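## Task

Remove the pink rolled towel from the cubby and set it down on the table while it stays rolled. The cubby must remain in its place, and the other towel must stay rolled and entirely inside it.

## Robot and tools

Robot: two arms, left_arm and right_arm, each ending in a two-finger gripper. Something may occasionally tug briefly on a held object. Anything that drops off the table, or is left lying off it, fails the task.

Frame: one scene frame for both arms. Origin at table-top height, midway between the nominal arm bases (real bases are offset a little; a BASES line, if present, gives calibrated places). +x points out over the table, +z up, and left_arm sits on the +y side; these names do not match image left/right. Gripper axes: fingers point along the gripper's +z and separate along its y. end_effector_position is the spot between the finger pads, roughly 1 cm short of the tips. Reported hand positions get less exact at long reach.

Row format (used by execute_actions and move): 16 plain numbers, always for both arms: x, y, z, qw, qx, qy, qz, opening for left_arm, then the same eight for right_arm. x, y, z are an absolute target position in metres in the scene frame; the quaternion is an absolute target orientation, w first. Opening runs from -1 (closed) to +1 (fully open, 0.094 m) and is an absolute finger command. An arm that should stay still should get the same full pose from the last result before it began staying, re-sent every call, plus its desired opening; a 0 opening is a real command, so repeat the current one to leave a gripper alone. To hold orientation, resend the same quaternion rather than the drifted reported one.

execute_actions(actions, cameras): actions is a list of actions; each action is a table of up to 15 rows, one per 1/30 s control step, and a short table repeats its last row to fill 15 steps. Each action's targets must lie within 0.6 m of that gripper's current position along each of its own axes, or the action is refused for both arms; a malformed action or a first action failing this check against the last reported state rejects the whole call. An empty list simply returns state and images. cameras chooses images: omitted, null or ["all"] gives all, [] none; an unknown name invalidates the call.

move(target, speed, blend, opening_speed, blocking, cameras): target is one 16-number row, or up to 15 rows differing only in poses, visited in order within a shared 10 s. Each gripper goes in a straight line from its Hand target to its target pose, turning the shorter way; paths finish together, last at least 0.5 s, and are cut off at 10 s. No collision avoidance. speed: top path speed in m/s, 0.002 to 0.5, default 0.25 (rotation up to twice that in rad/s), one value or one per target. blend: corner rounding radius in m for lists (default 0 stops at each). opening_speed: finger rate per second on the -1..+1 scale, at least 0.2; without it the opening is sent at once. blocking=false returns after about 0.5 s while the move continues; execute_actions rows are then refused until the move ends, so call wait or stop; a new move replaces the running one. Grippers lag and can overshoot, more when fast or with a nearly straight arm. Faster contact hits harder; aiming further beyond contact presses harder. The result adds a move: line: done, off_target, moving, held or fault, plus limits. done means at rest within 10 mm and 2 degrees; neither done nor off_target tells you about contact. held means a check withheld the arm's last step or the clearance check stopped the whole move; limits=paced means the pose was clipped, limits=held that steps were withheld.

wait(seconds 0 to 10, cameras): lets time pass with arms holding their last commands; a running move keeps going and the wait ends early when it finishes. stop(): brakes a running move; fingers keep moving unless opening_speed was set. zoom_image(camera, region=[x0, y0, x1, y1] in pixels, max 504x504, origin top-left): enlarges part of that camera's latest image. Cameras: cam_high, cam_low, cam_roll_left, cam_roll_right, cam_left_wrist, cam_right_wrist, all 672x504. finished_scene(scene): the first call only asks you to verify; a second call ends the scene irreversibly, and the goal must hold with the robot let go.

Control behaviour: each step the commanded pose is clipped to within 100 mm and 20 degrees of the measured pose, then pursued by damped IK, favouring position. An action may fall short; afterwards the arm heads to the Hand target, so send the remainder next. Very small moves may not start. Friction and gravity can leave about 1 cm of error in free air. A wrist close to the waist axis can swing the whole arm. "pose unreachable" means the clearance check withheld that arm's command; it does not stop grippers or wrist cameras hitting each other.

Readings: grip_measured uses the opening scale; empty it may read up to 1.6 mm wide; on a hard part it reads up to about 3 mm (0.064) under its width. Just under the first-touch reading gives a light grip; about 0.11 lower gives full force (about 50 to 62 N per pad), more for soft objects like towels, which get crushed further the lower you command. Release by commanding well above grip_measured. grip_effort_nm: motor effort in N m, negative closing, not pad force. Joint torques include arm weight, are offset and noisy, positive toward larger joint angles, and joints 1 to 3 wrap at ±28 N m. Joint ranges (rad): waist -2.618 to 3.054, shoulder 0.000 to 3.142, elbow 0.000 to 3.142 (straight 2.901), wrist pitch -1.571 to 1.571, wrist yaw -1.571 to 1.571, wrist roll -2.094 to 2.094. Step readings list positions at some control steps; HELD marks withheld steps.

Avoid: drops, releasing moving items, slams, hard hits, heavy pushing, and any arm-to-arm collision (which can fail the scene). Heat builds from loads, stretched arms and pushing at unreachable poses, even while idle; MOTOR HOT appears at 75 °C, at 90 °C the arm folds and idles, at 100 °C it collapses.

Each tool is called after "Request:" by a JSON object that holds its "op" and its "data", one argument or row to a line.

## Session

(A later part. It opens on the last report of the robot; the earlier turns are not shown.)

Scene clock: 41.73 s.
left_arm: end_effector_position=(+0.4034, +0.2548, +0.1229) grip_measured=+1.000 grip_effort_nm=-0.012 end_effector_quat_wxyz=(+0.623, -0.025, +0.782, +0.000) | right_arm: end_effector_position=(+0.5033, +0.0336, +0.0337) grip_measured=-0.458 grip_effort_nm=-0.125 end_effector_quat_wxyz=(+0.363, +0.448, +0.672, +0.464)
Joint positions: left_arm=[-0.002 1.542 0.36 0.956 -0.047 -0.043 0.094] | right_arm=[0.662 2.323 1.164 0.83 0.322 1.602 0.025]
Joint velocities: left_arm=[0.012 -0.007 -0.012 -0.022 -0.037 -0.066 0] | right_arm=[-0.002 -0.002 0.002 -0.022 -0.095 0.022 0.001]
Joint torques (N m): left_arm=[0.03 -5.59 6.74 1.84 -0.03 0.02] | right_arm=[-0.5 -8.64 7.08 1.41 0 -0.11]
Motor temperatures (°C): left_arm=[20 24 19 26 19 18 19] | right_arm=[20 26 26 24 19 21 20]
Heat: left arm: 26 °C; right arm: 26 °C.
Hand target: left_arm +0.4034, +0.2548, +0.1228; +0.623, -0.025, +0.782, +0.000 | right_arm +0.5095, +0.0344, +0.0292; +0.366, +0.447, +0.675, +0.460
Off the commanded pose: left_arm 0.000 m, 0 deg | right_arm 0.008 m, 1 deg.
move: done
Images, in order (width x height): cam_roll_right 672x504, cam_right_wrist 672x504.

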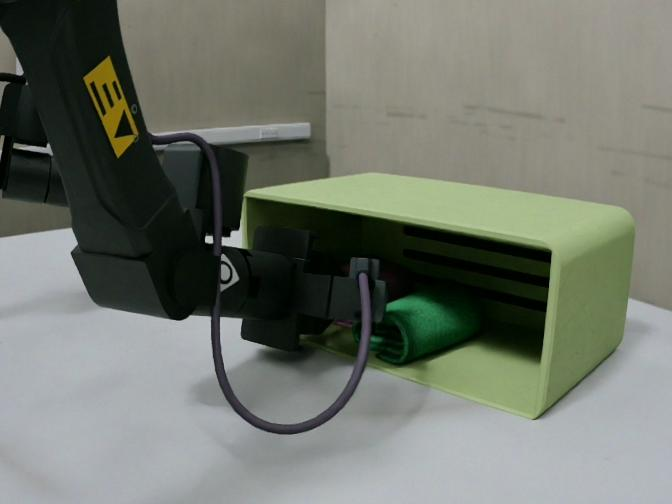

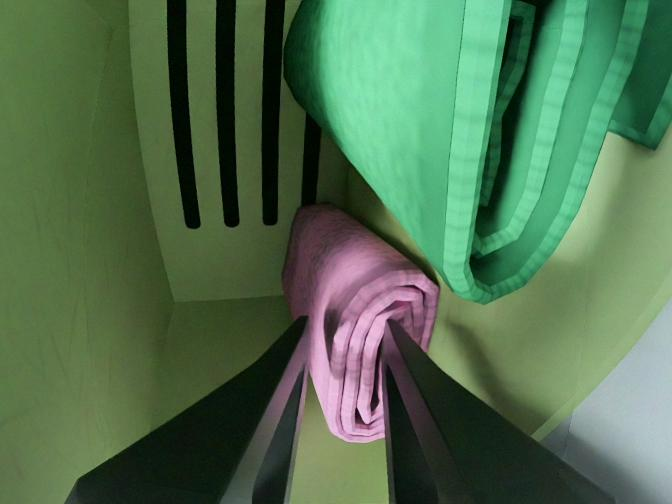

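Request:
{"op": "move", "data": {
  "target": [0.4034,0.2548,0.1228,0.623,-0.025,0.782,0.0,1,0.517,0.0363,0.0285,0.366,0.4466,0.6747,0.46,-0.46],
  "speed": 0.04,
  "cameras": []
}}

Request:
{"op": "move", "data": {
  "target": [0.4034,0.2548,0.1228,0.623,-0.025,0.782,0.0,1,0.517,0.0363,0.0295,0.366,0.4466,0.6747,0.46,-1],
  "opening_speed": 0.4,
  "cameras": ["cam_high","cam_roll_right","cam_right_wrist"]
}}

Request:
{"op": "zoom_image", "data": {
  "camera": "cam_right_wrist",
  "region": [250, 160, 490, 460]
}}

Scene clock: 43.43 s.
left_arm: end_effector_position=(+0.4034, +0.2548, +0.1229) grip_measured=+1.000 grip_effort_nm=-0.002 end_effector_quat_wxyz=(+0.623, -0.025, +0.782, +0.000) | right_arm: end_effector_position=(+0.5099, +0.0358, +0.0329) grip_measured=-0.458 grip_effort_nm=-0.129 end_effector_quat_wxyz=(+0.363, +0.448, +0.673, +0.464)
Joint positions: left_arm=[-0.002 1.542 0.36 0.956 -0.047 -0.043 0.094] | right_arm=[0.657 2.341 1.197 0.816 0.316 1.6 0.025]
Joint velocities: left_arm=[-0.012 -0.012 -0.012 0.007 -0.095 -0.007 0] | right_arm=[0.012 -0.007 0.002 -0.037 0.037 -0.007 0.001]
Joint torques (N m): left_arm=[0.02 -5.57 6.74 1.85 -0.03 0.02] | right_arm=[-0.57 -8.75 7.23 1.41 -0.01 -0.12]
Motor temperatures (°C): left_arm=[20 24 19 26 19 18 19] | right_arm=[20 26 26 24 19 21 20]
Heat: left arm: 26 °C; right arm: 26 °C.
Hand target: left_arm +0.4034, +0.2548, +0.1228; +0.623, -0.025, +0.782, +0.000 | right_arm +0.5165, +0.0360, +0.0281; +0.366, +0.447, +0.675, +0.460
Off the commanded pose: left_arm 0.000 m, 0 deg | right_arm 0.008 m, 1 deg.
move: done
No camera images: "cameras" was empty.

Scene clock: 45.00 s.
left_arm: end_effector_position=(+0.4034, +0.2548, +0.1229) grip_measured=+1.000 grip_effort_nm=-0.007 end_effector_quat_wxyz=(+0.623, -0.025, +0.782, +0.000) | right_arm: end_effector_position=(+0.5094, +0.0355, +0.0311) grip_measured=-0.916 grip_effort_nm=-0.965 end_effector_quat_wxyz=(+0.362, +0.448, +0.675, +0.461)
Joint positions: left_arm=[-0.002 1.542 0.36 0.956 -0.047 -0.043 0.094] | right_arm=[0.657 2.341 1.197 0.808 0.315 1.599 0.004]
Joint velocities: left_arm=[0.007 0.007 -0.012 0.022 0.037 -0.066 0] | right_arm=[-0.012 -0.002 -0.002 0.037 -0.081 -0.022 -0.001]
Joint torques (N m): left_arm=[0.03 -5.57 6.74 1.84 -0.03 0.02] | right_arm=[-0.57 -9.02 7.25 1.45 0.01 -0.11]
Motor temperatures (°C): left_arm=[20 24 19 26 19 18 19] | right_arm=[20 26 26 24 19 21 20]
Heat: left arm: 26 °C; right arm: 26 °C.
Hand target: left_arm +0.4034, +0.2548, +0.1228; +0.623, -0.025, +0.782, +0.000 | right_arm +0.5166, +0.0361, +0.0295; +0.366, +0.447, +0.675, +0.460
Off the commanded pose: left_arm 0.000 m, 0 deg | right_arm 0.008 m, 1 deg.
move: done
Images, in order (width x height): cam_high 672x504, cam_roll_right 672x504, cam_right_wrist 672x504.

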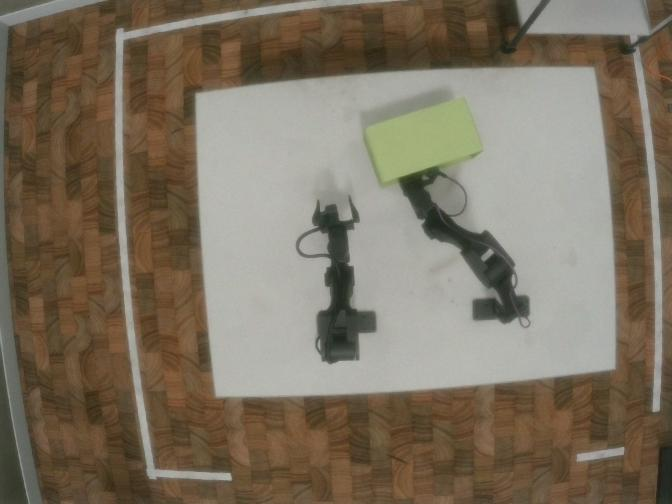

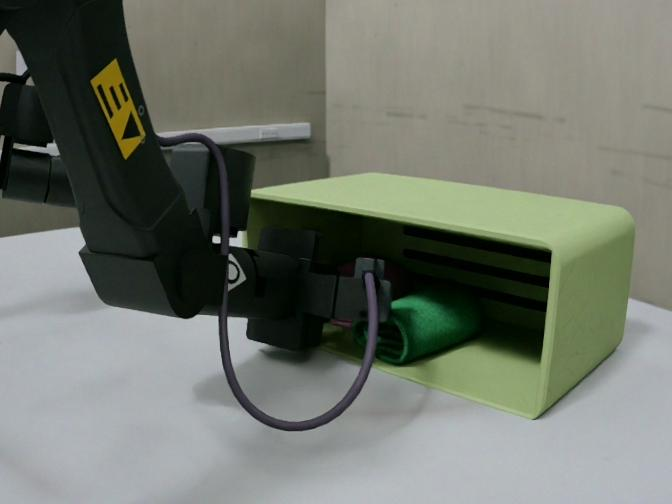

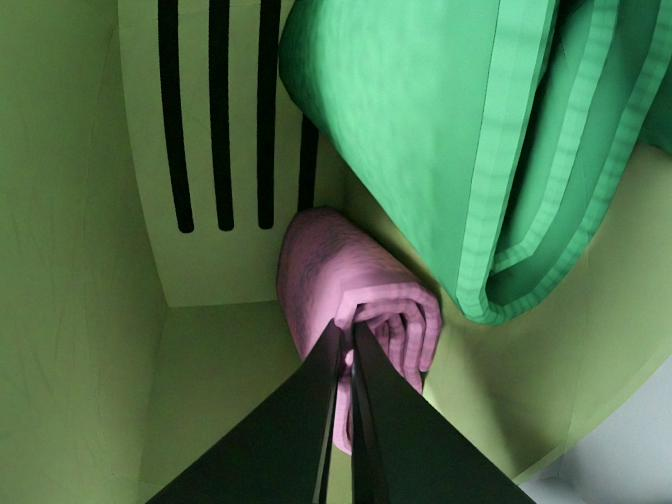

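Scaled by 1.680 from the camera's 672x504 image, which has a finer 960x720 frame.

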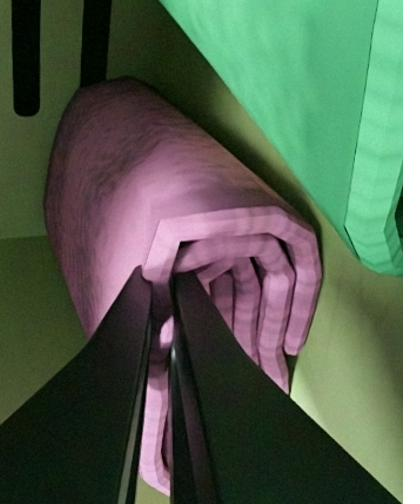

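Request:
{"op": "move", "data": {
  "target": [0.4034,0.2548,0.1228,0.623,-0.025,0.782,0.0,1,0.475,0.0226,0.045,0.366,0.4466,0.6747,0.46,-1],
  "speed": 0.05,
  "cameras": ["cam_high","cam_roll_right","cam_right_wrist"]
}}

Request:
{"op": "zoom_image", "data": {
  "camera": "cam_right_wrist",
  "region": [250, 160, 490, 460]
}}

Scene clock: 47.00 s.
left_arm: end_effector_position=(+0.4034, +0.2548, +0.1229) grip_measured=+1.000 grip_effort_nm=-0.007 end_effector_quat_wxyz=(+0.623, -0.025, +0.782, +0.000) | right_arm: end_effector_position=(+0.4784, +0.0227, +0.0307) grip_measured=-0.925 grip_effort_nm=-1.028 end_effector_quat_wxyz=(+0.362, +0.448, +0.679, +0.455)
Joint positions: left_arm=[-0.002 1.542 0.36 0.956 -0.047 -0.043 0.094] | right_arm=[0.679 2.262 1.042 0.869 0.338 1.602 0.004]
Joint velocities: left_arm=[-0.012 -0.007 -0.002 -0.051 0.081 -0.051 0] | right_arm=[0.012 0.002 0.017 -0.007 0.037 0.037 0]
Joint torques (N m): left_arm=[0.03 -5.57 6.74 1.84 -0.03 0.03] | right_arm=[0.46 -13.6 3.04 1.39 0.1 -0.04]
Motor temperatures (°C): left_arm=[20 24 19 26 19 18 19] | right_arm=[20 26 26 24 19 21 21]
Heat: left arm: 26 °C; right arm: 26 °C.
Hand target: left_arm +0.4034, +0.2548, +0.1228; +0.623, -0.025, +0.782, +0.000 | right_arm +0.4757, +0.0225, +0.0454; +0.366, +0.446, +0.675, +0.460
Off the commanded pose: left_arm 0.000 m, 0 deg | right_arm 0.015 m, 1 deg.
move: off_target (right_arm)
Images, in order (width x height): cam_high 672x504, cam_roll_right 672x504, cam_right_wrist 672x504.

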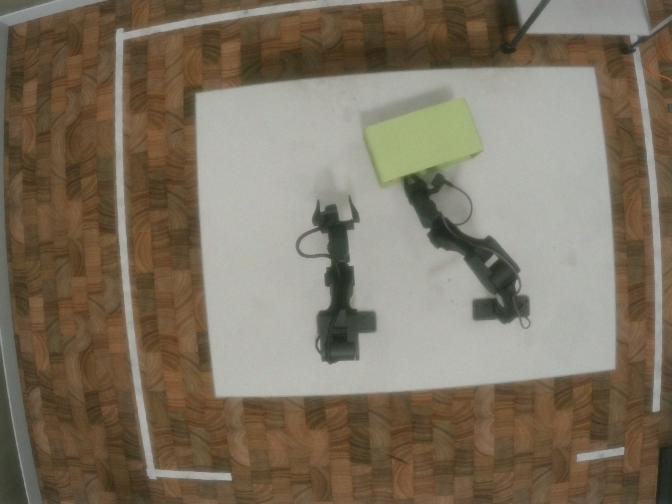

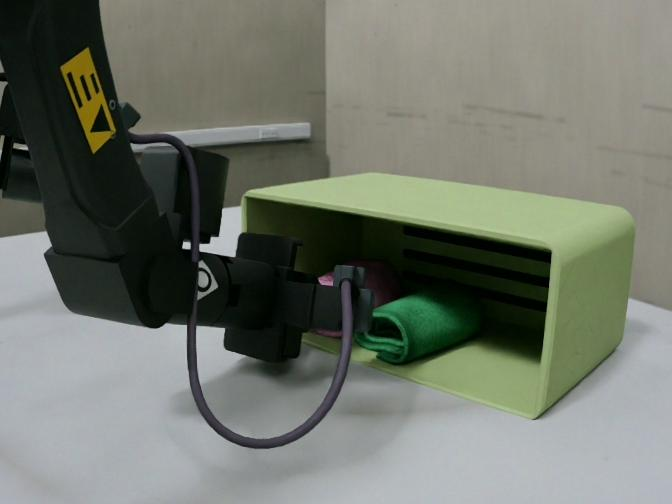

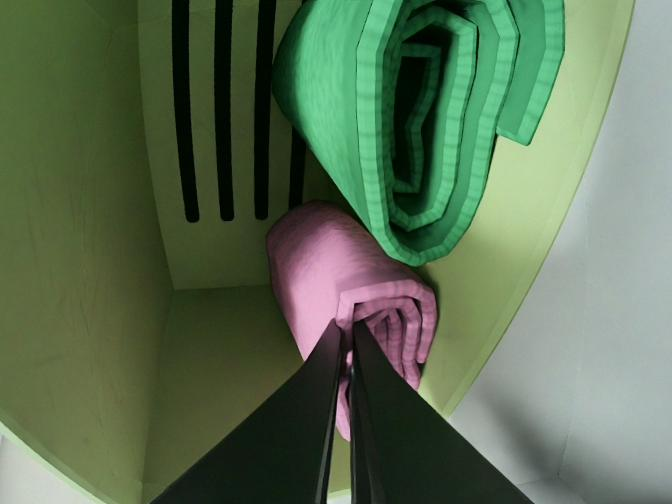

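Scaled by 1.680 from the camera's 672x504 image, which has a finer 960x720 frame.

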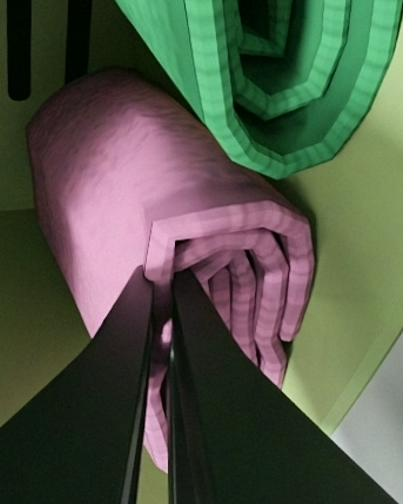

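Request:
{"op": "move", "data": {
  "target": [0.4034,0.2548,0.1228,0.623,-0.025,0.782,0.0,1,0.425,0.0063,0.052,0.366,0.4466,0.6747,0.46,-1],
  "speed": 0.05,
  "cameras": ["cam_high","cam_roll_right","cam_right_wrist"]
}}

Scene clock: 48.87 s.
left_arm: end_effector_position=(+0.4034, +0.2548, +0.1229) grip_measured=+1.000 grip_effort_nm=-0.007 end_effector_quat_wxyz=(+0.623, -0.025, +0.782, +0.000) | right_arm: end_effector_position=(+0.4260, +0.0053, +0.0322) grip_measured=-0.928 grip_effort_nm=-1.023 end_effector_quat_wxyz=(+0.359, +0.448, +0.689, +0.443)
Joint positions: left_arm=[-0.002 1.542 0.36 0.956 -0.047 -0.043 0.094] | right_arm=[0.734 2.128 0.815 0.927 0.387 1.619 0.003]
Joint velocities: left_arm=[0.002 0.002 -0.012 -0.037 -0.007 -0.051 0] | right_arm=[-0.002 -0.002 -0.002 -0.022 -0.007 0.051 0]
Joint torques (N m): left_arm=[0.03 -5.57 6.74 1.85 -0.03 0.02] | right_arm=[0.44 -12.37 2.95 1.58 0.14 -0.03]
Motor temperatures (°C): left_arm=[20 24 19 26 19 18 19] | right_arm=[20 26 26 24 19 21 21]
Heat: left arm: 26 °C; right arm: 26 °C.
Hand target: left_arm +0.4034, +0.2548, +0.1228; +0.623, -0.025, +0.782, +0.000 | right_arm +0.4258, +0.0062, +0.0524; +0.367, +0.446, +0.675, +0.460
Off the commanded pose: left_arm 0.000 m, 0 deg | right_arm 0.020 m, 3 deg.
move: off_target (right_arm)
Images, in order (width x height): cam_high 672x504, cam_roll_right 672x504, cam_right_wrist 672x504.

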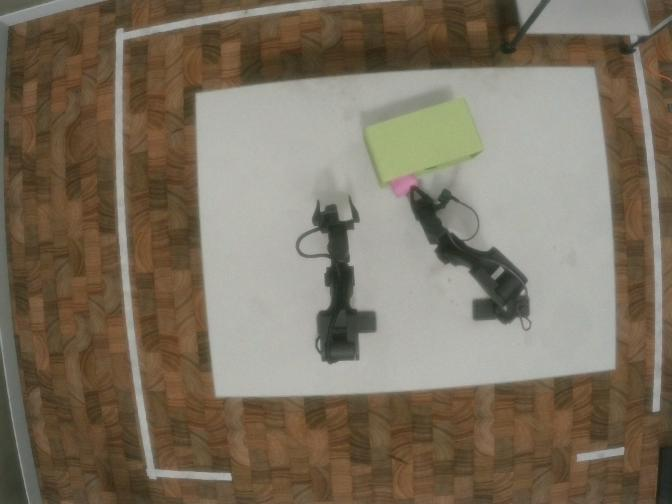

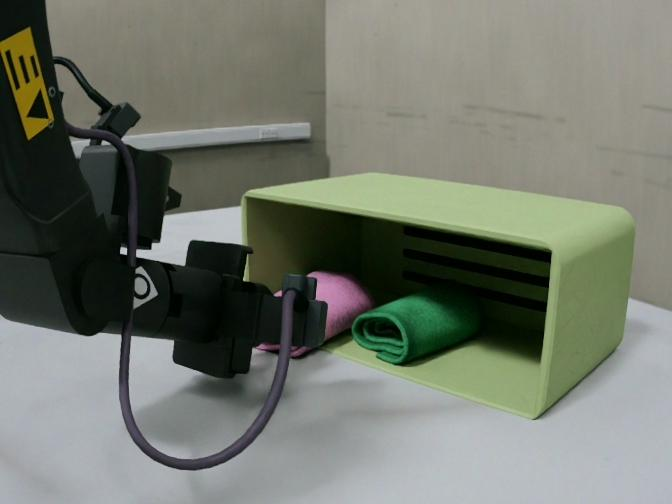

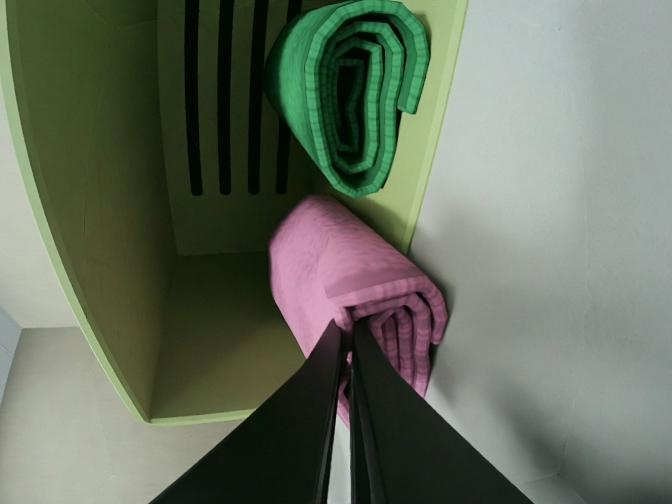

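Request:
{"op": "move", "data": {
  "target": [0.4034,0.2548,0.1228,0.623,-0.025,0.782,0.0,1,0.36,-0.0148,0.056,0.366,0.4466,0.6747,0.46,-1],
  "speed": 0.06,
  "cameras": ["cam_high","cam_roll_right","cam_right_wrist"]
}}

Scene clock: 50.93 s.
left_arm: end_effector_position=(+0.4034, +0.2548, +0.1229) grip_measured=+1.000 grip_effort_nm=-0.012 end_effector_quat_wxyz=(+0.623, -0.025, +0.782, +0.000) | right_arm: end_effector_position=(+0.3611, -0.0156, +0.0403) grip_measured=-0.929 grip_effort_nm=-1.028 end_effector_quat_wxyz=(+0.361, +0.446, +0.689, +0.443)
Joint positions: left_arm=[-0.002 1.542 0.36 0.956 -0.047 -0.043 0.094] | right_arm=[0.832 1.967 0.554 1.01 0.48 1.655 0.003]
Joint velocities: left_arm=[0.007 -0.022 0.007 -0.051 0.081 0.051 0] | right_arm=[0.012 -0.002 -0.027 0.007 0.022 -0.037 0]
Joint torques (N m): left_arm=[0.02 -5.59 6.72 1.84 -0.03 0.02] | right_arm=[0.44 -10.13 2.61 1.61 0.17 -0.02]
Motor temperatures (°C): left_arm=[20 24 19 26 19 18 19] | right_arm=[20 26 26 24 19 21 21]
Heat: left arm: 26 °C; right arm: 26 °C.
Hand target: left_arm +0.4034, +0.2548, +0.1228; +0.623, -0.025, +0.782, +0.000 | right_arm +0.3611, -0.0150, +0.0569; +0.368, +0.446, +0.675, +0.459
Off the commanded pose: left_arm 0.000 m, 0 deg | right_arm 0.016 m, 3 deg.
move: off_target (right_arm)
Images, in order (width x height): cam_high 672x504, cam_roll_right 672x504, cam_right_wrist 672x504.

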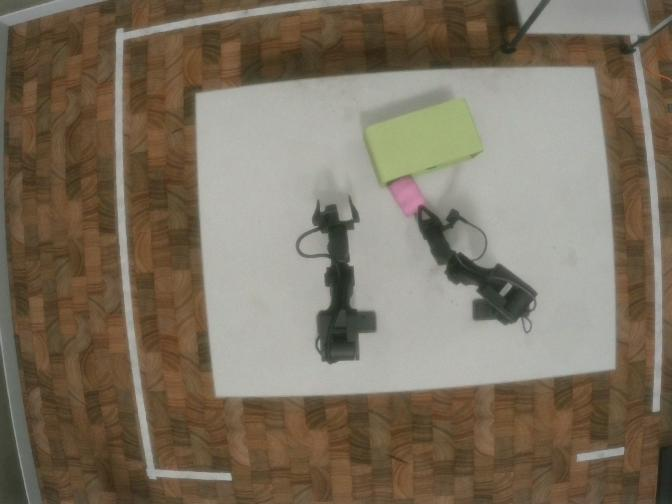

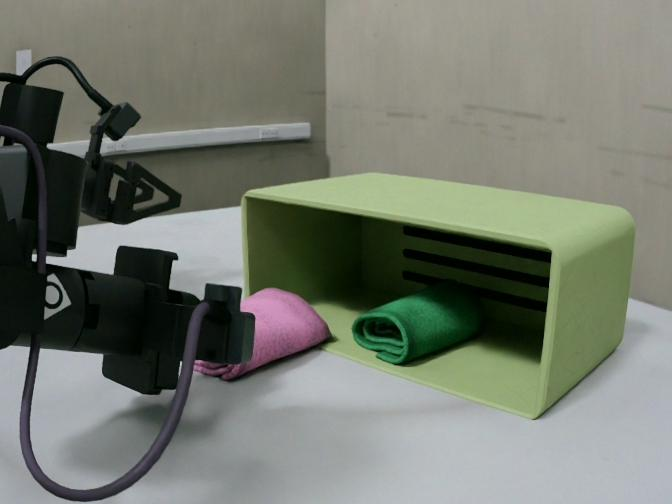

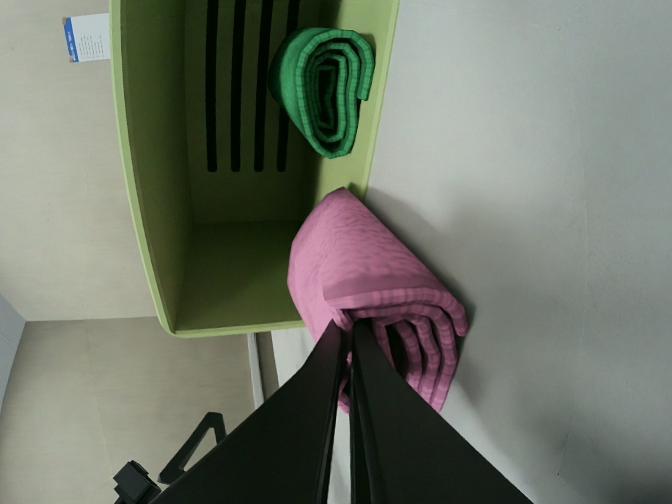

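Request:
{"op": "move", "data": {
  "target": [0.4034,0.2548,0.1228,0.623,-0.025,0.782,0.0,1,0.295,-0.035,0.05,0.366,0.4466,0.6747,0.46,-1],
  "speed": 0.06,
  "cameras": ["cam_high","cam_roll_right","cam_right_wrist"]
}}

Scene clock: 52.93 s.
left_arm: end_effector_position=(+0.4034, +0.2548, +0.1229) grip_measured=+1.000 grip_effort_nm=-0.007 end_effector_quat_wxyz=(+0.623, -0.025, +0.782, +0.000) | right_arm: end_effector_position=(+0.2962, -0.0354, +0.0394) grip_measured=-0.929 grip_effort_nm=-1.033 end_effector_quat_wxyz=(+0.364, +0.443, +0.687, +0.446)
Joint positions: left_arm=[-0.002 1.542 0.36 0.956 -0.047 -0.043 0.094] | right_arm=[0.984 1.861 0.325 1.108 0.621 1.718 0.003]
Joint velocities: left_arm=[-0.012 -0.007 -0.002 -0.051 0.022 -0.037 0] | right_arm=[0.002 0.002 -0.002 -0.11 0.022 -0.051 -0.001]
Joint torques (N m): left_arm=[0.02 -5.57 6.72 1.85 -0.03 0.02] | right_arm=[0.46 -8.02 2.03 1.54 0.23 -0.02]
Motor temperatures (°C): left_arm=[20 24 19 26 19 18 19] | right_arm=[20 26 26 24 19 21 21]
Heat: left arm: 26 °C; right arm: 26 °C.
Hand target: left_arm +0.4034, +0.2548, +0.1228; +0.623, -0.025, +0.782, +0.000 | right_arm +0.2961, -0.0355, +0.0512; +0.368, +0.445, +0.675, +0.460
Off the commanded pose: left_arm 0.000 m, 0 deg | right_arm 0.011 m, 2 deg.
move: off_target (right_arm)
Images, in order (width x height): cam_high 672x504, cam_roll_right 672x504, cam_right_wrist 672x504.

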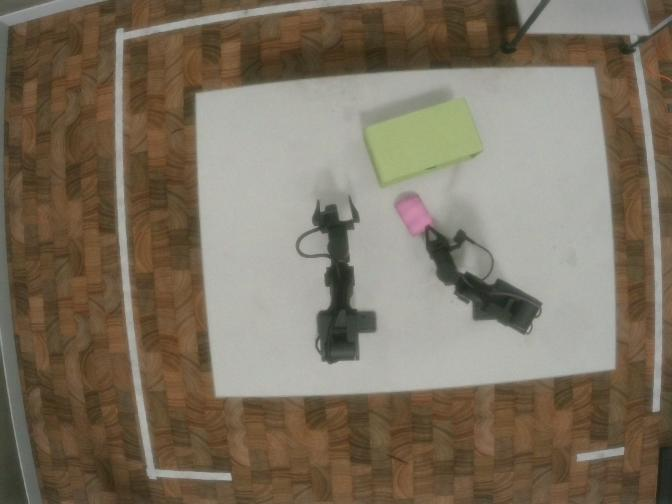

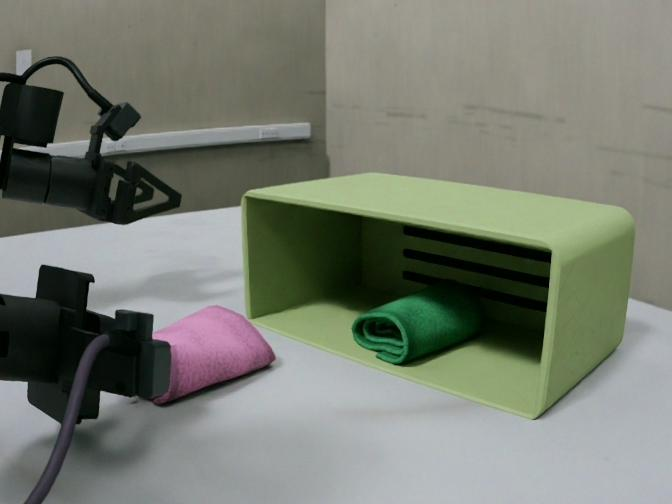

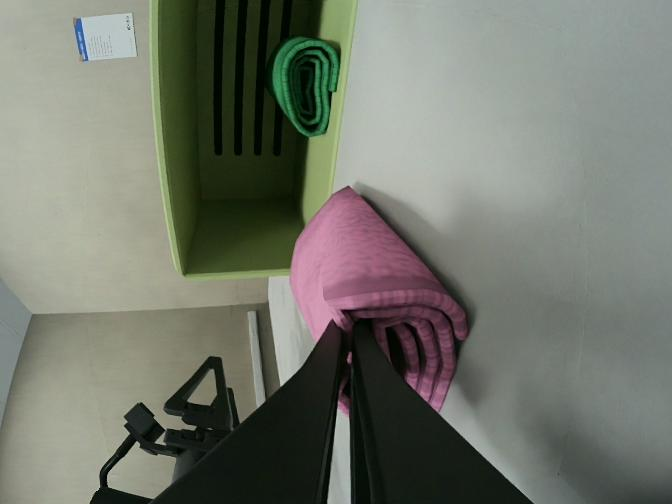

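Request:
{"op": "move", "data": {
  "target": [0.4034,0.2548,0.1228,0.623,-0.025,0.782,0.0,1,0.266,-0.044,0.036,0.366,0.4466,0.6747,0.46,-1],
  "speed": 0.05,
  "cameras": ["cam_high","cam_roll_right","cam_right_wrist"]
}}

Request:
{"op": "zoom_image", "data": {
  "camera": "cam_roll_right",
  "region": [0, 250, 300, 475]
}}

Scene clock: 54.90 s.
left_arm: end_effector_position=(+0.4034, +0.2548, +0.1229) grip_measured=+1.000 grip_effort_nm=-0.007 end_effector_quat_wxyz=(+0.623, -0.025, +0.782, +0.000) | right_arm: end_effector_position=(+0.2684, -0.0412, +0.0403) grip_measured=-0.929 grip_effort_nm=-1.028 end_effector_quat_wxyz=(+0.363, +0.445, +0.674, +0.464)
Joint positions: left_arm=[-0.002 1.542 0.36 0.956 -0.047 -0.043 0.094] | right_arm=[1.08 1.865 0.234 1.217 0.708 1.769 0.003]
Joint velocities: left_arm=[-0.032 0.022 -0.007 0.037 0.037 -0.022 0] | right_arm=[-0.007 -0.007 -0.002 -0.066 -0.022 0.007 -0.001]
Joint torques (N m): left_arm=[0.02 -5.57 6.72 1.84 -0.03 0.03] | right_arm=[0.44 -3.63 1.58 1.51 0.22 -0.02]
Motor temperatures (°C): left_arm=[20 24 19 26 19 18 19] | right_arm=[20 26 26 24 19 21 21]
Heat: left arm: 26 °C; right arm: 26 °C.
Hand target: left_arm +0.4034, +0.2548, +0.1228; +0.623, -0.025, +0.782, +0.000 | right_arm +0.2666, -0.0445, +0.0372; +0.368, +0.446, +0.675, +0.460
Off the commanded pose: left_arm 0.000 m, 0 deg | right_arm 0.006 m, 1 deg.
move: done
Images, in order (width x height): cam_high 672x504, cam_roll_right 672x504, cam_right_wrist 672x504.

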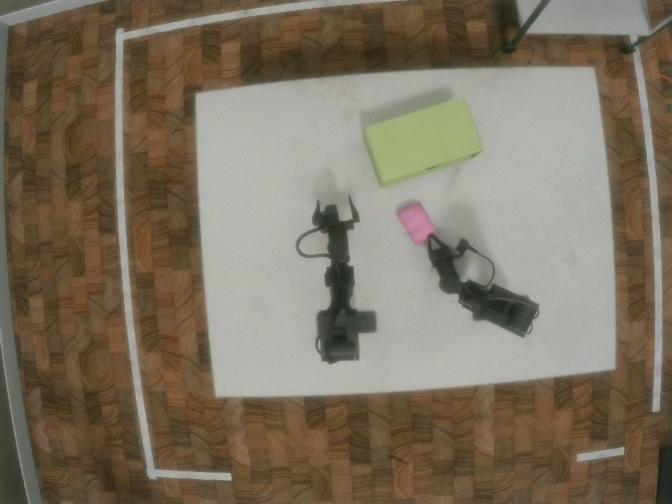

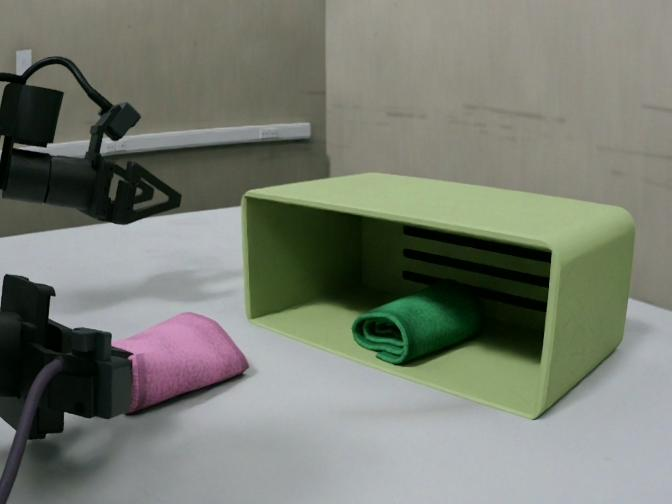

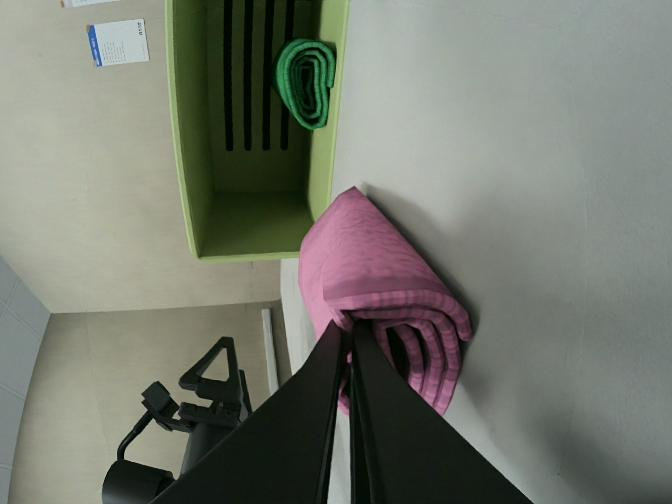

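Scaled by 1.680 from the camera's 672x504 image, which has a finer 960x720 frame.

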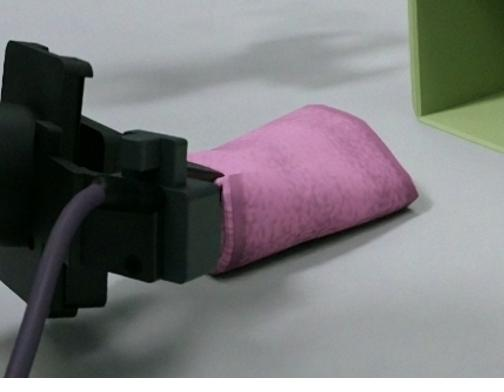

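Request:
{"op": "move", "data": {
  "target": [0.4034,0.2548,0.1228,0.623,-0.025,0.782,0.0,1,0.268,-0.042,0.027,0.366,0.4466,0.6747,0.46,-1],
  "speed": 0.03,
  "cameras": ["cam_roll_right"]
}}

Request:
{"op": "zoom_image", "data": {
  "camera": "cam_roll_right",
  "region": [0, 250, 300, 475]
}}

Scene clock: 56.23 s.
left_arm: end_effector_position=(+0.4034, +0.2548, +0.1229) grip_measured=+1.000 grip_effort_nm=-0.012 end_effector_quat_wxyz=(+0.623, -0.025, +0.782, +0.000) | right_arm: end_effector_position=(+0.2683, -0.0417, +0.0301) grip_measured=-0.929 grip_effort_nm=-1.028 end_effector_quat_wxyz=(+0.363, +0.447, +0.674, +0.463)
Joint positions: left_arm=[-0.002 1.542 0.36 0.956 -0.047 -0.043 0.094] | right_arm=[1.08 1.943 0.234 1.291 0.709 1.773 0.003]
Joint velocities: left_arm=[-0.007 -0.027 -0.002 -0.037 -0.037 0.007 0] | right_arm=[0.007 0.012 -0.002 -0.022 -0.022 -0.066 0]
Joint torques (N m): left_arm=[0.02 -5.57 6.74 1.85 -0.03 0.02] | right_arm=[0.35 -3.74 2.04 1.45 0.19 -0.03]
Motor temperatures (°C): left_arm=[20 24 19 27 19 18 19] | right_arm=[20 26 26 24 19 21 21]
Heat: left arm: 27 °C; right arm: 26 °C.
Hand target: left_arm +0.4034, +0.2548, +0.1228; +0.623, -0.025, +0.782, +0.000 | right_arm +0.2679, -0.0423, +0.0275; +0.366, +0.447, +0.675, +0.460
Off the commanded pose: left_arm 0.000 m, 0 deg | right_arm 0.003 m, 1 deg.
move: done
Images, in order (width x height): cam_roll_right 672x504.

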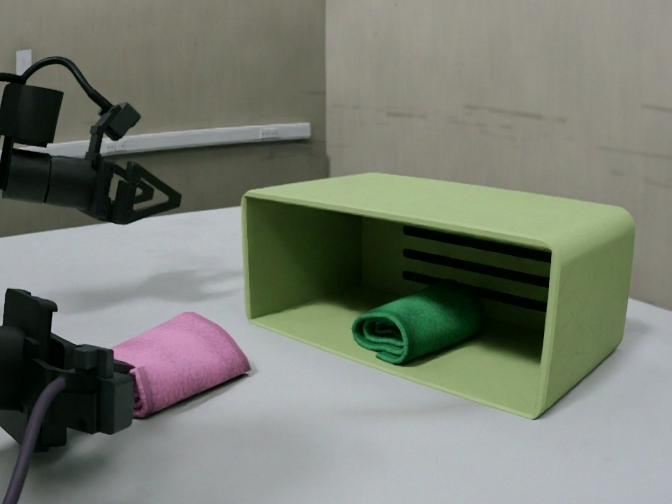

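Scaled by 1.680 from the camera's 672x504 image, which has a finer 960x720 frame.

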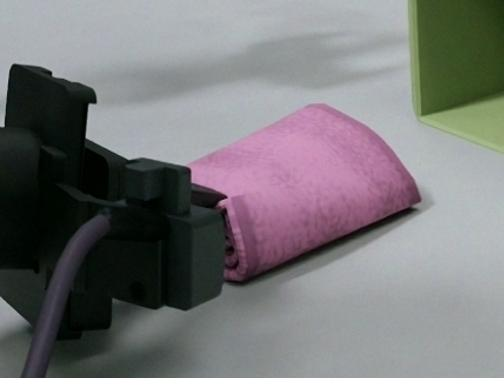

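Open slowly, then retreat.

Request:
{"op": "move", "data": {
  "target": [0.4034,0.2548,0.1228,0.623,-0.025,0.782,0.0,1,0.268,-0.042,0.029,0.366,0.4466,0.6747,0.46,-0.6],
  "speed": 0.03,
  "opening_speed": 0.3,
  "cameras": ["cam_right_wrist"]
}}

Request:
{"op": "zoom_image", "data": {
  "camera": "cam_right_wrist",
  "region": [250, 160, 490, 460]
}}

Scene clock: 58.27 s.
left_arm: end_effector_position=(+0.4034, +0.2548, +0.1229) grip_measured=+1.000 grip_effort_nm=-0.012 end_effector_quat_wxyz=(+0.623, -0.025, +0.782, +0.000) | right_arm: end_effector_position=(+0.2683, -0.0417, +0.0300) grip_measured=-0.603 grip_effort_nm=0.134 end_effector_quat_wxyz=(+0.363, +0.447, +0.674, +0.463)
Joint positions: left_arm=[-0.002 1.542 0.36 0.956 -0.047 -0.043 0.094] | right_arm=[1.08 1.943 0.234 1.291 0.709 1.773 0.019]
Joint velocities: left_arm=[-0.002 -0.002 -0.007 0.007 0.051 0.051 0] | right_arm=[0.002 -0.017 0.002 -0.022 0.051 -0.037 0.001]
Joint torques (N m): left_arm=[0.03 -5.57 6.74 1.85 -0.03 0.02] | right_arm=[0.34 -4.7 2.07 1.34 0.19 -0.03]
Motor temperatures (°C): left_arm=[20 24 19 27 19 18 19] | right_arm=[20 26 26 24 19 21 21]
Heat: left arm: 27 °C; right arm: 26 °C.
Hand target: left_arm +0.4034, +0.2548, +0.1228; +0.623, -0.025, +0.782, +0.000 | right_arm +0.2680, -0.0421, +0.0290; +0.366, +0.446, +0.675, +0.460
Off the commanded pose: left_arm 0.000 m, 0 deg | right_arm 0.001 m, 1 deg.
move: done
Images, in order (width x height): cam_right_wrist 672x504.

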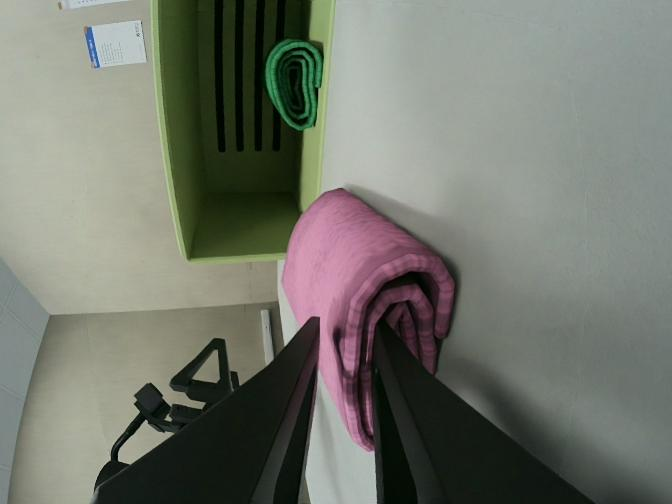

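Scaled by 1.680 from the camera's 672x504 image, which has a finer 960x720 frame.

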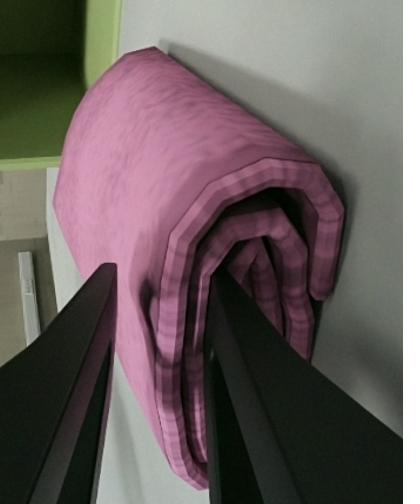

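Request:
{"op": "move", "data": {
  "target": [0.4034,0.2548,0.1228,0.623,-0.025,0.782,0.0,1,0.205,-0.063,0.043,0.366,0.4466,0.6747,0.46,-0.6],
  "speed": 0.05,
  "cameras": ["cam_right_wrist","cam_roll_right"]
}}

Scene clock: 63.77 s.
left_arm: end_effector_position=(+0.4034, +0.2548, +0.1229) grip_measured=+1.000 grip_effort_nm=-0.007 end_effector_quat_wxyz=(+0.623, -0.025, +0.782, +0.000) | right_arm: end_effector_position=(+0.2073, -0.0610, +0.0414) grip_measured=-0.603 grip_effort_nm=0.129 end_effector_quat_wxyz=(+0.365, +0.443, +0.677, +0.461)
Joint positions: left_arm=[-0.002 1.542 0.36 0.956 -0.047 -0.043 0.094] | right_arm=[1.35 1.702 0.099 1.046 0.948 1.949 0.019]
Joint velocities: left_arm=[-0.007 -0.007 0.012 -0.051 0.007 0.007 0] | right_arm=[0.012 -0.002 0.002 -0.051 -0.037 -0.037 0]
Joint torques (N m): left_arm=[0.03 -5.57 6.74 1.84 -0.03 0.02] | right_arm=[0.46 -5.38 1.89 1.07 0.34 -0.01]
Motor temperatures (°C): left_arm=[20 24 19 27 19 18 19] | right_arm=[20 25 25 24 19 21 21]
Heat: left arm: 27 °C; right arm: 25 °C.
Hand target: left_arm +0.4034, +0.2548, +0.1228; +0.623, -0.025, +0.782, +0.000 | right_arm +0.2070, -0.0637, +0.0445; +0.370, +0.443, +0.674, +0.461
Off the commanded pose: left_arm 0.000 m, 0 deg | right_arm 0.003 m, 1 deg.
move: done
Images, in order (width x height): cam_roll_right 672x504, cam_right_wrist 672x504.

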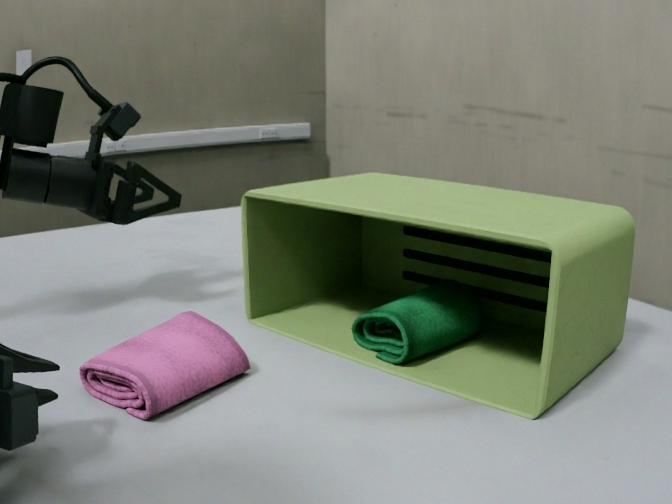

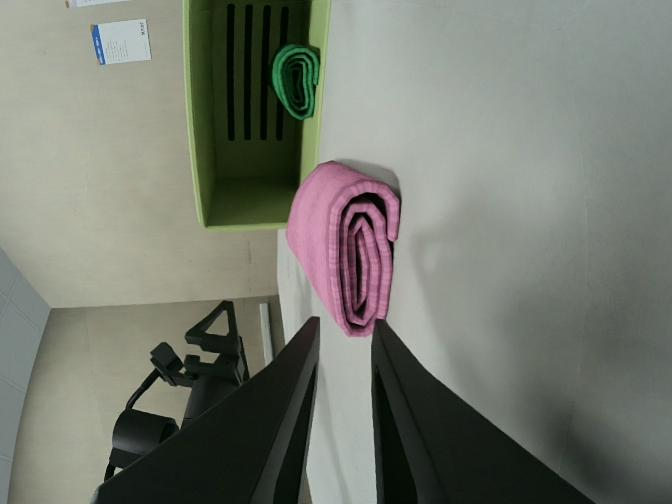

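Request:
{"op": "move", "data": {
  "target": [0.4034,0.2548,0.1228,0.623,-0.025,0.782,0.0,1,0.21,-0.075,0.12,0.366,0.4466,0.6747,0.46,-0.6],
  "speed": 0.12,
  "cameras": ["cam_high","cam_roll_right","cam_right_wrist"]
}}

Request:
{"op": "zoom_image", "data": {
  "camera": "cam_high",
  "region": [320, 70, 500, 250]
}}

Request:
{"op": "zoom_image", "data": {
  "camera": "cam_roll_right",
  "region": [60, 160, 560, 430]
}}

Scene clock: 66.03 s.
left_arm: end_effector_position=(+0.4034, +0.2548, +0.1229) grip_measured=+1.000 grip_effort_nm=-0.007 end_effector_quat_wxyz=(+0.623, -0.025, +0.782, +0.000) | right_arm: end_effector_position=(+0.2072, -0.0767, +0.1045) grip_measured=-0.603 grip_effort_nm=0.129 end_effector_quat_wxyz=(+0.366, +0.440, +0.685, +0.450)
Joint positions: left_arm=[-0.002 1.542 0.36 0.956 -0.047 -0.043 0.094] | right_arm=[1.325 1.045 0.187 0.285 0.922 1.932 0.019]
Joint velocities: left_arm=[0.022 -0.007 -0.002 0.007 0.022 -0.051 0] | right_arm=[0.012 -0.012 -0.012 -0.022 0.037 0.022 0]
Joint torques (N m): left_arm=[0.02 -5.59 6.74 1.85 -0.03 0.03] | right_arm=[-0.51 -2.25 8.12 1.08 0.23 -0.03]
Motor temperatures (°C): left_arm=[20 24 19 27 19 18 19] | right_arm=[20 25 25 24 19 21 21]
Heat: left arm: 27 °C; right arm: 25 °C.
Hand target: left_arm +0.4034, +0.2548, +0.1228; +0.623, -0.025, +0.782, +0.000 | right_arm +0.2104, -0.0724, +0.1176; +0.366, +0.447, +0.675, +0.460
Off the commanded pose: left_arm 0.000 m, 0 deg | right_arm 0.016 m, 2 deg.
move: off_target (right_arm)
Images, in order (width x height): cam_high 672x504, cam_roll_right 672x504, cam_right_wrist 672x504.

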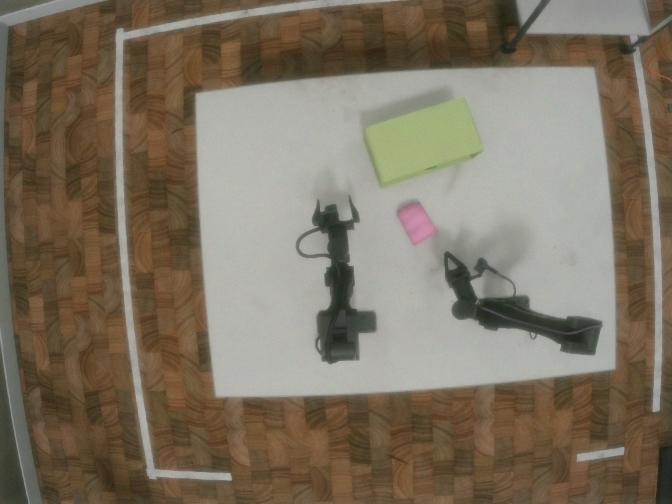

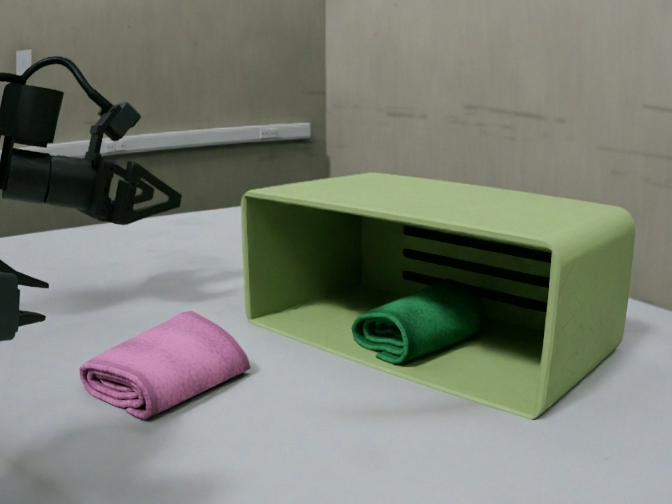

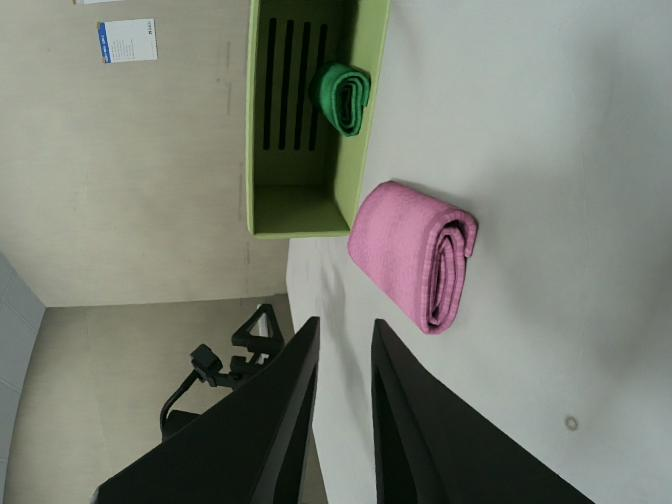

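Scaled by 2.800 from the camera's 672x504 image, which has a finer 960x720 frame.

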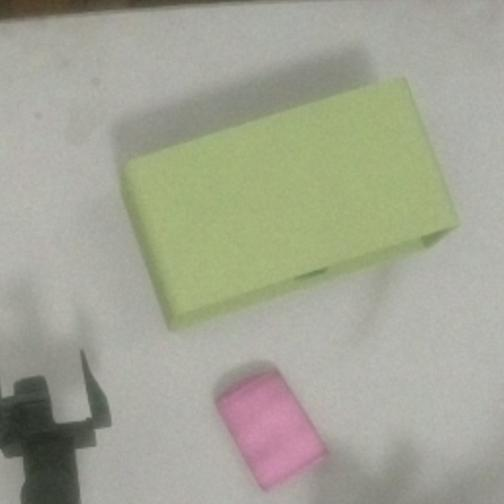

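Scaled by 1.008 from the camera's 672x504 image, which has a finer 960x720 frame.

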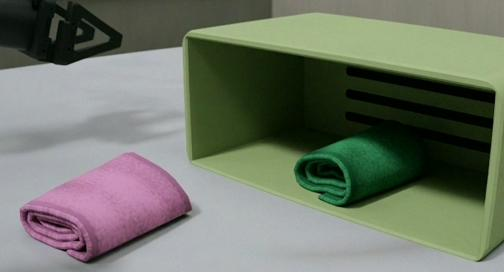

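Request:
{"op": "zoom_image", "data": {
  "camera": "cam_roll_right",
  "region": [340, 280, 480, 385]
}}

Request:
{"op": "zoom_image", "data": {
  "camera": "cam_right_wrist",
  "region": [290, 40, 410, 160]
}}

Request:
{"op": "zoom_image", "data": {
  "camera": "cam_high",
  "region": [400, 130, 480, 190]
}}

Scaled by 3.600 from the camera's 672x504 image, which has a finer 960x720 frame.

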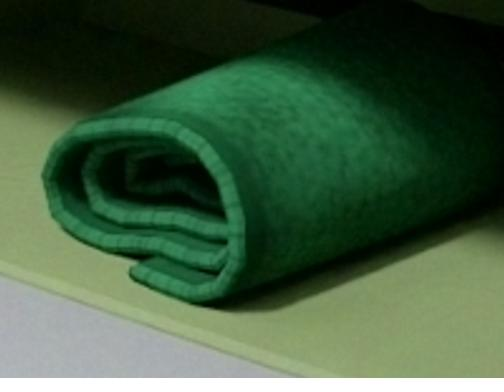

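Scaled by 4.200 from the camera's 672x504 image, which has a finer 960x720 frame.

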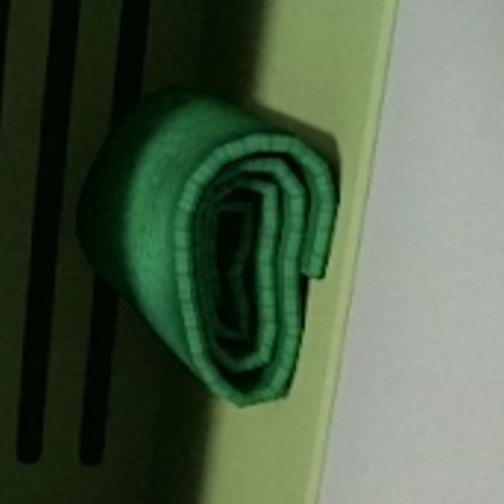

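Scaled by 6.300 from the camera's 672x504 image, which has a finer 960x720 frame.

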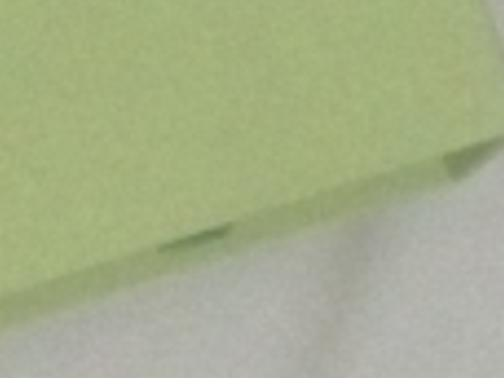

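Request:
{"op": "finished_scene", "data": {
  "scene": 2
}}

This call ended nothing. Check each condition of the task against the scene as it is now, look again where you are not sure, and mend what is not met. Then call finished_scene again.

Request:
{"op": "finished_scene", "data": {
  "scene": 2
}}

The scene is finished: the task was done.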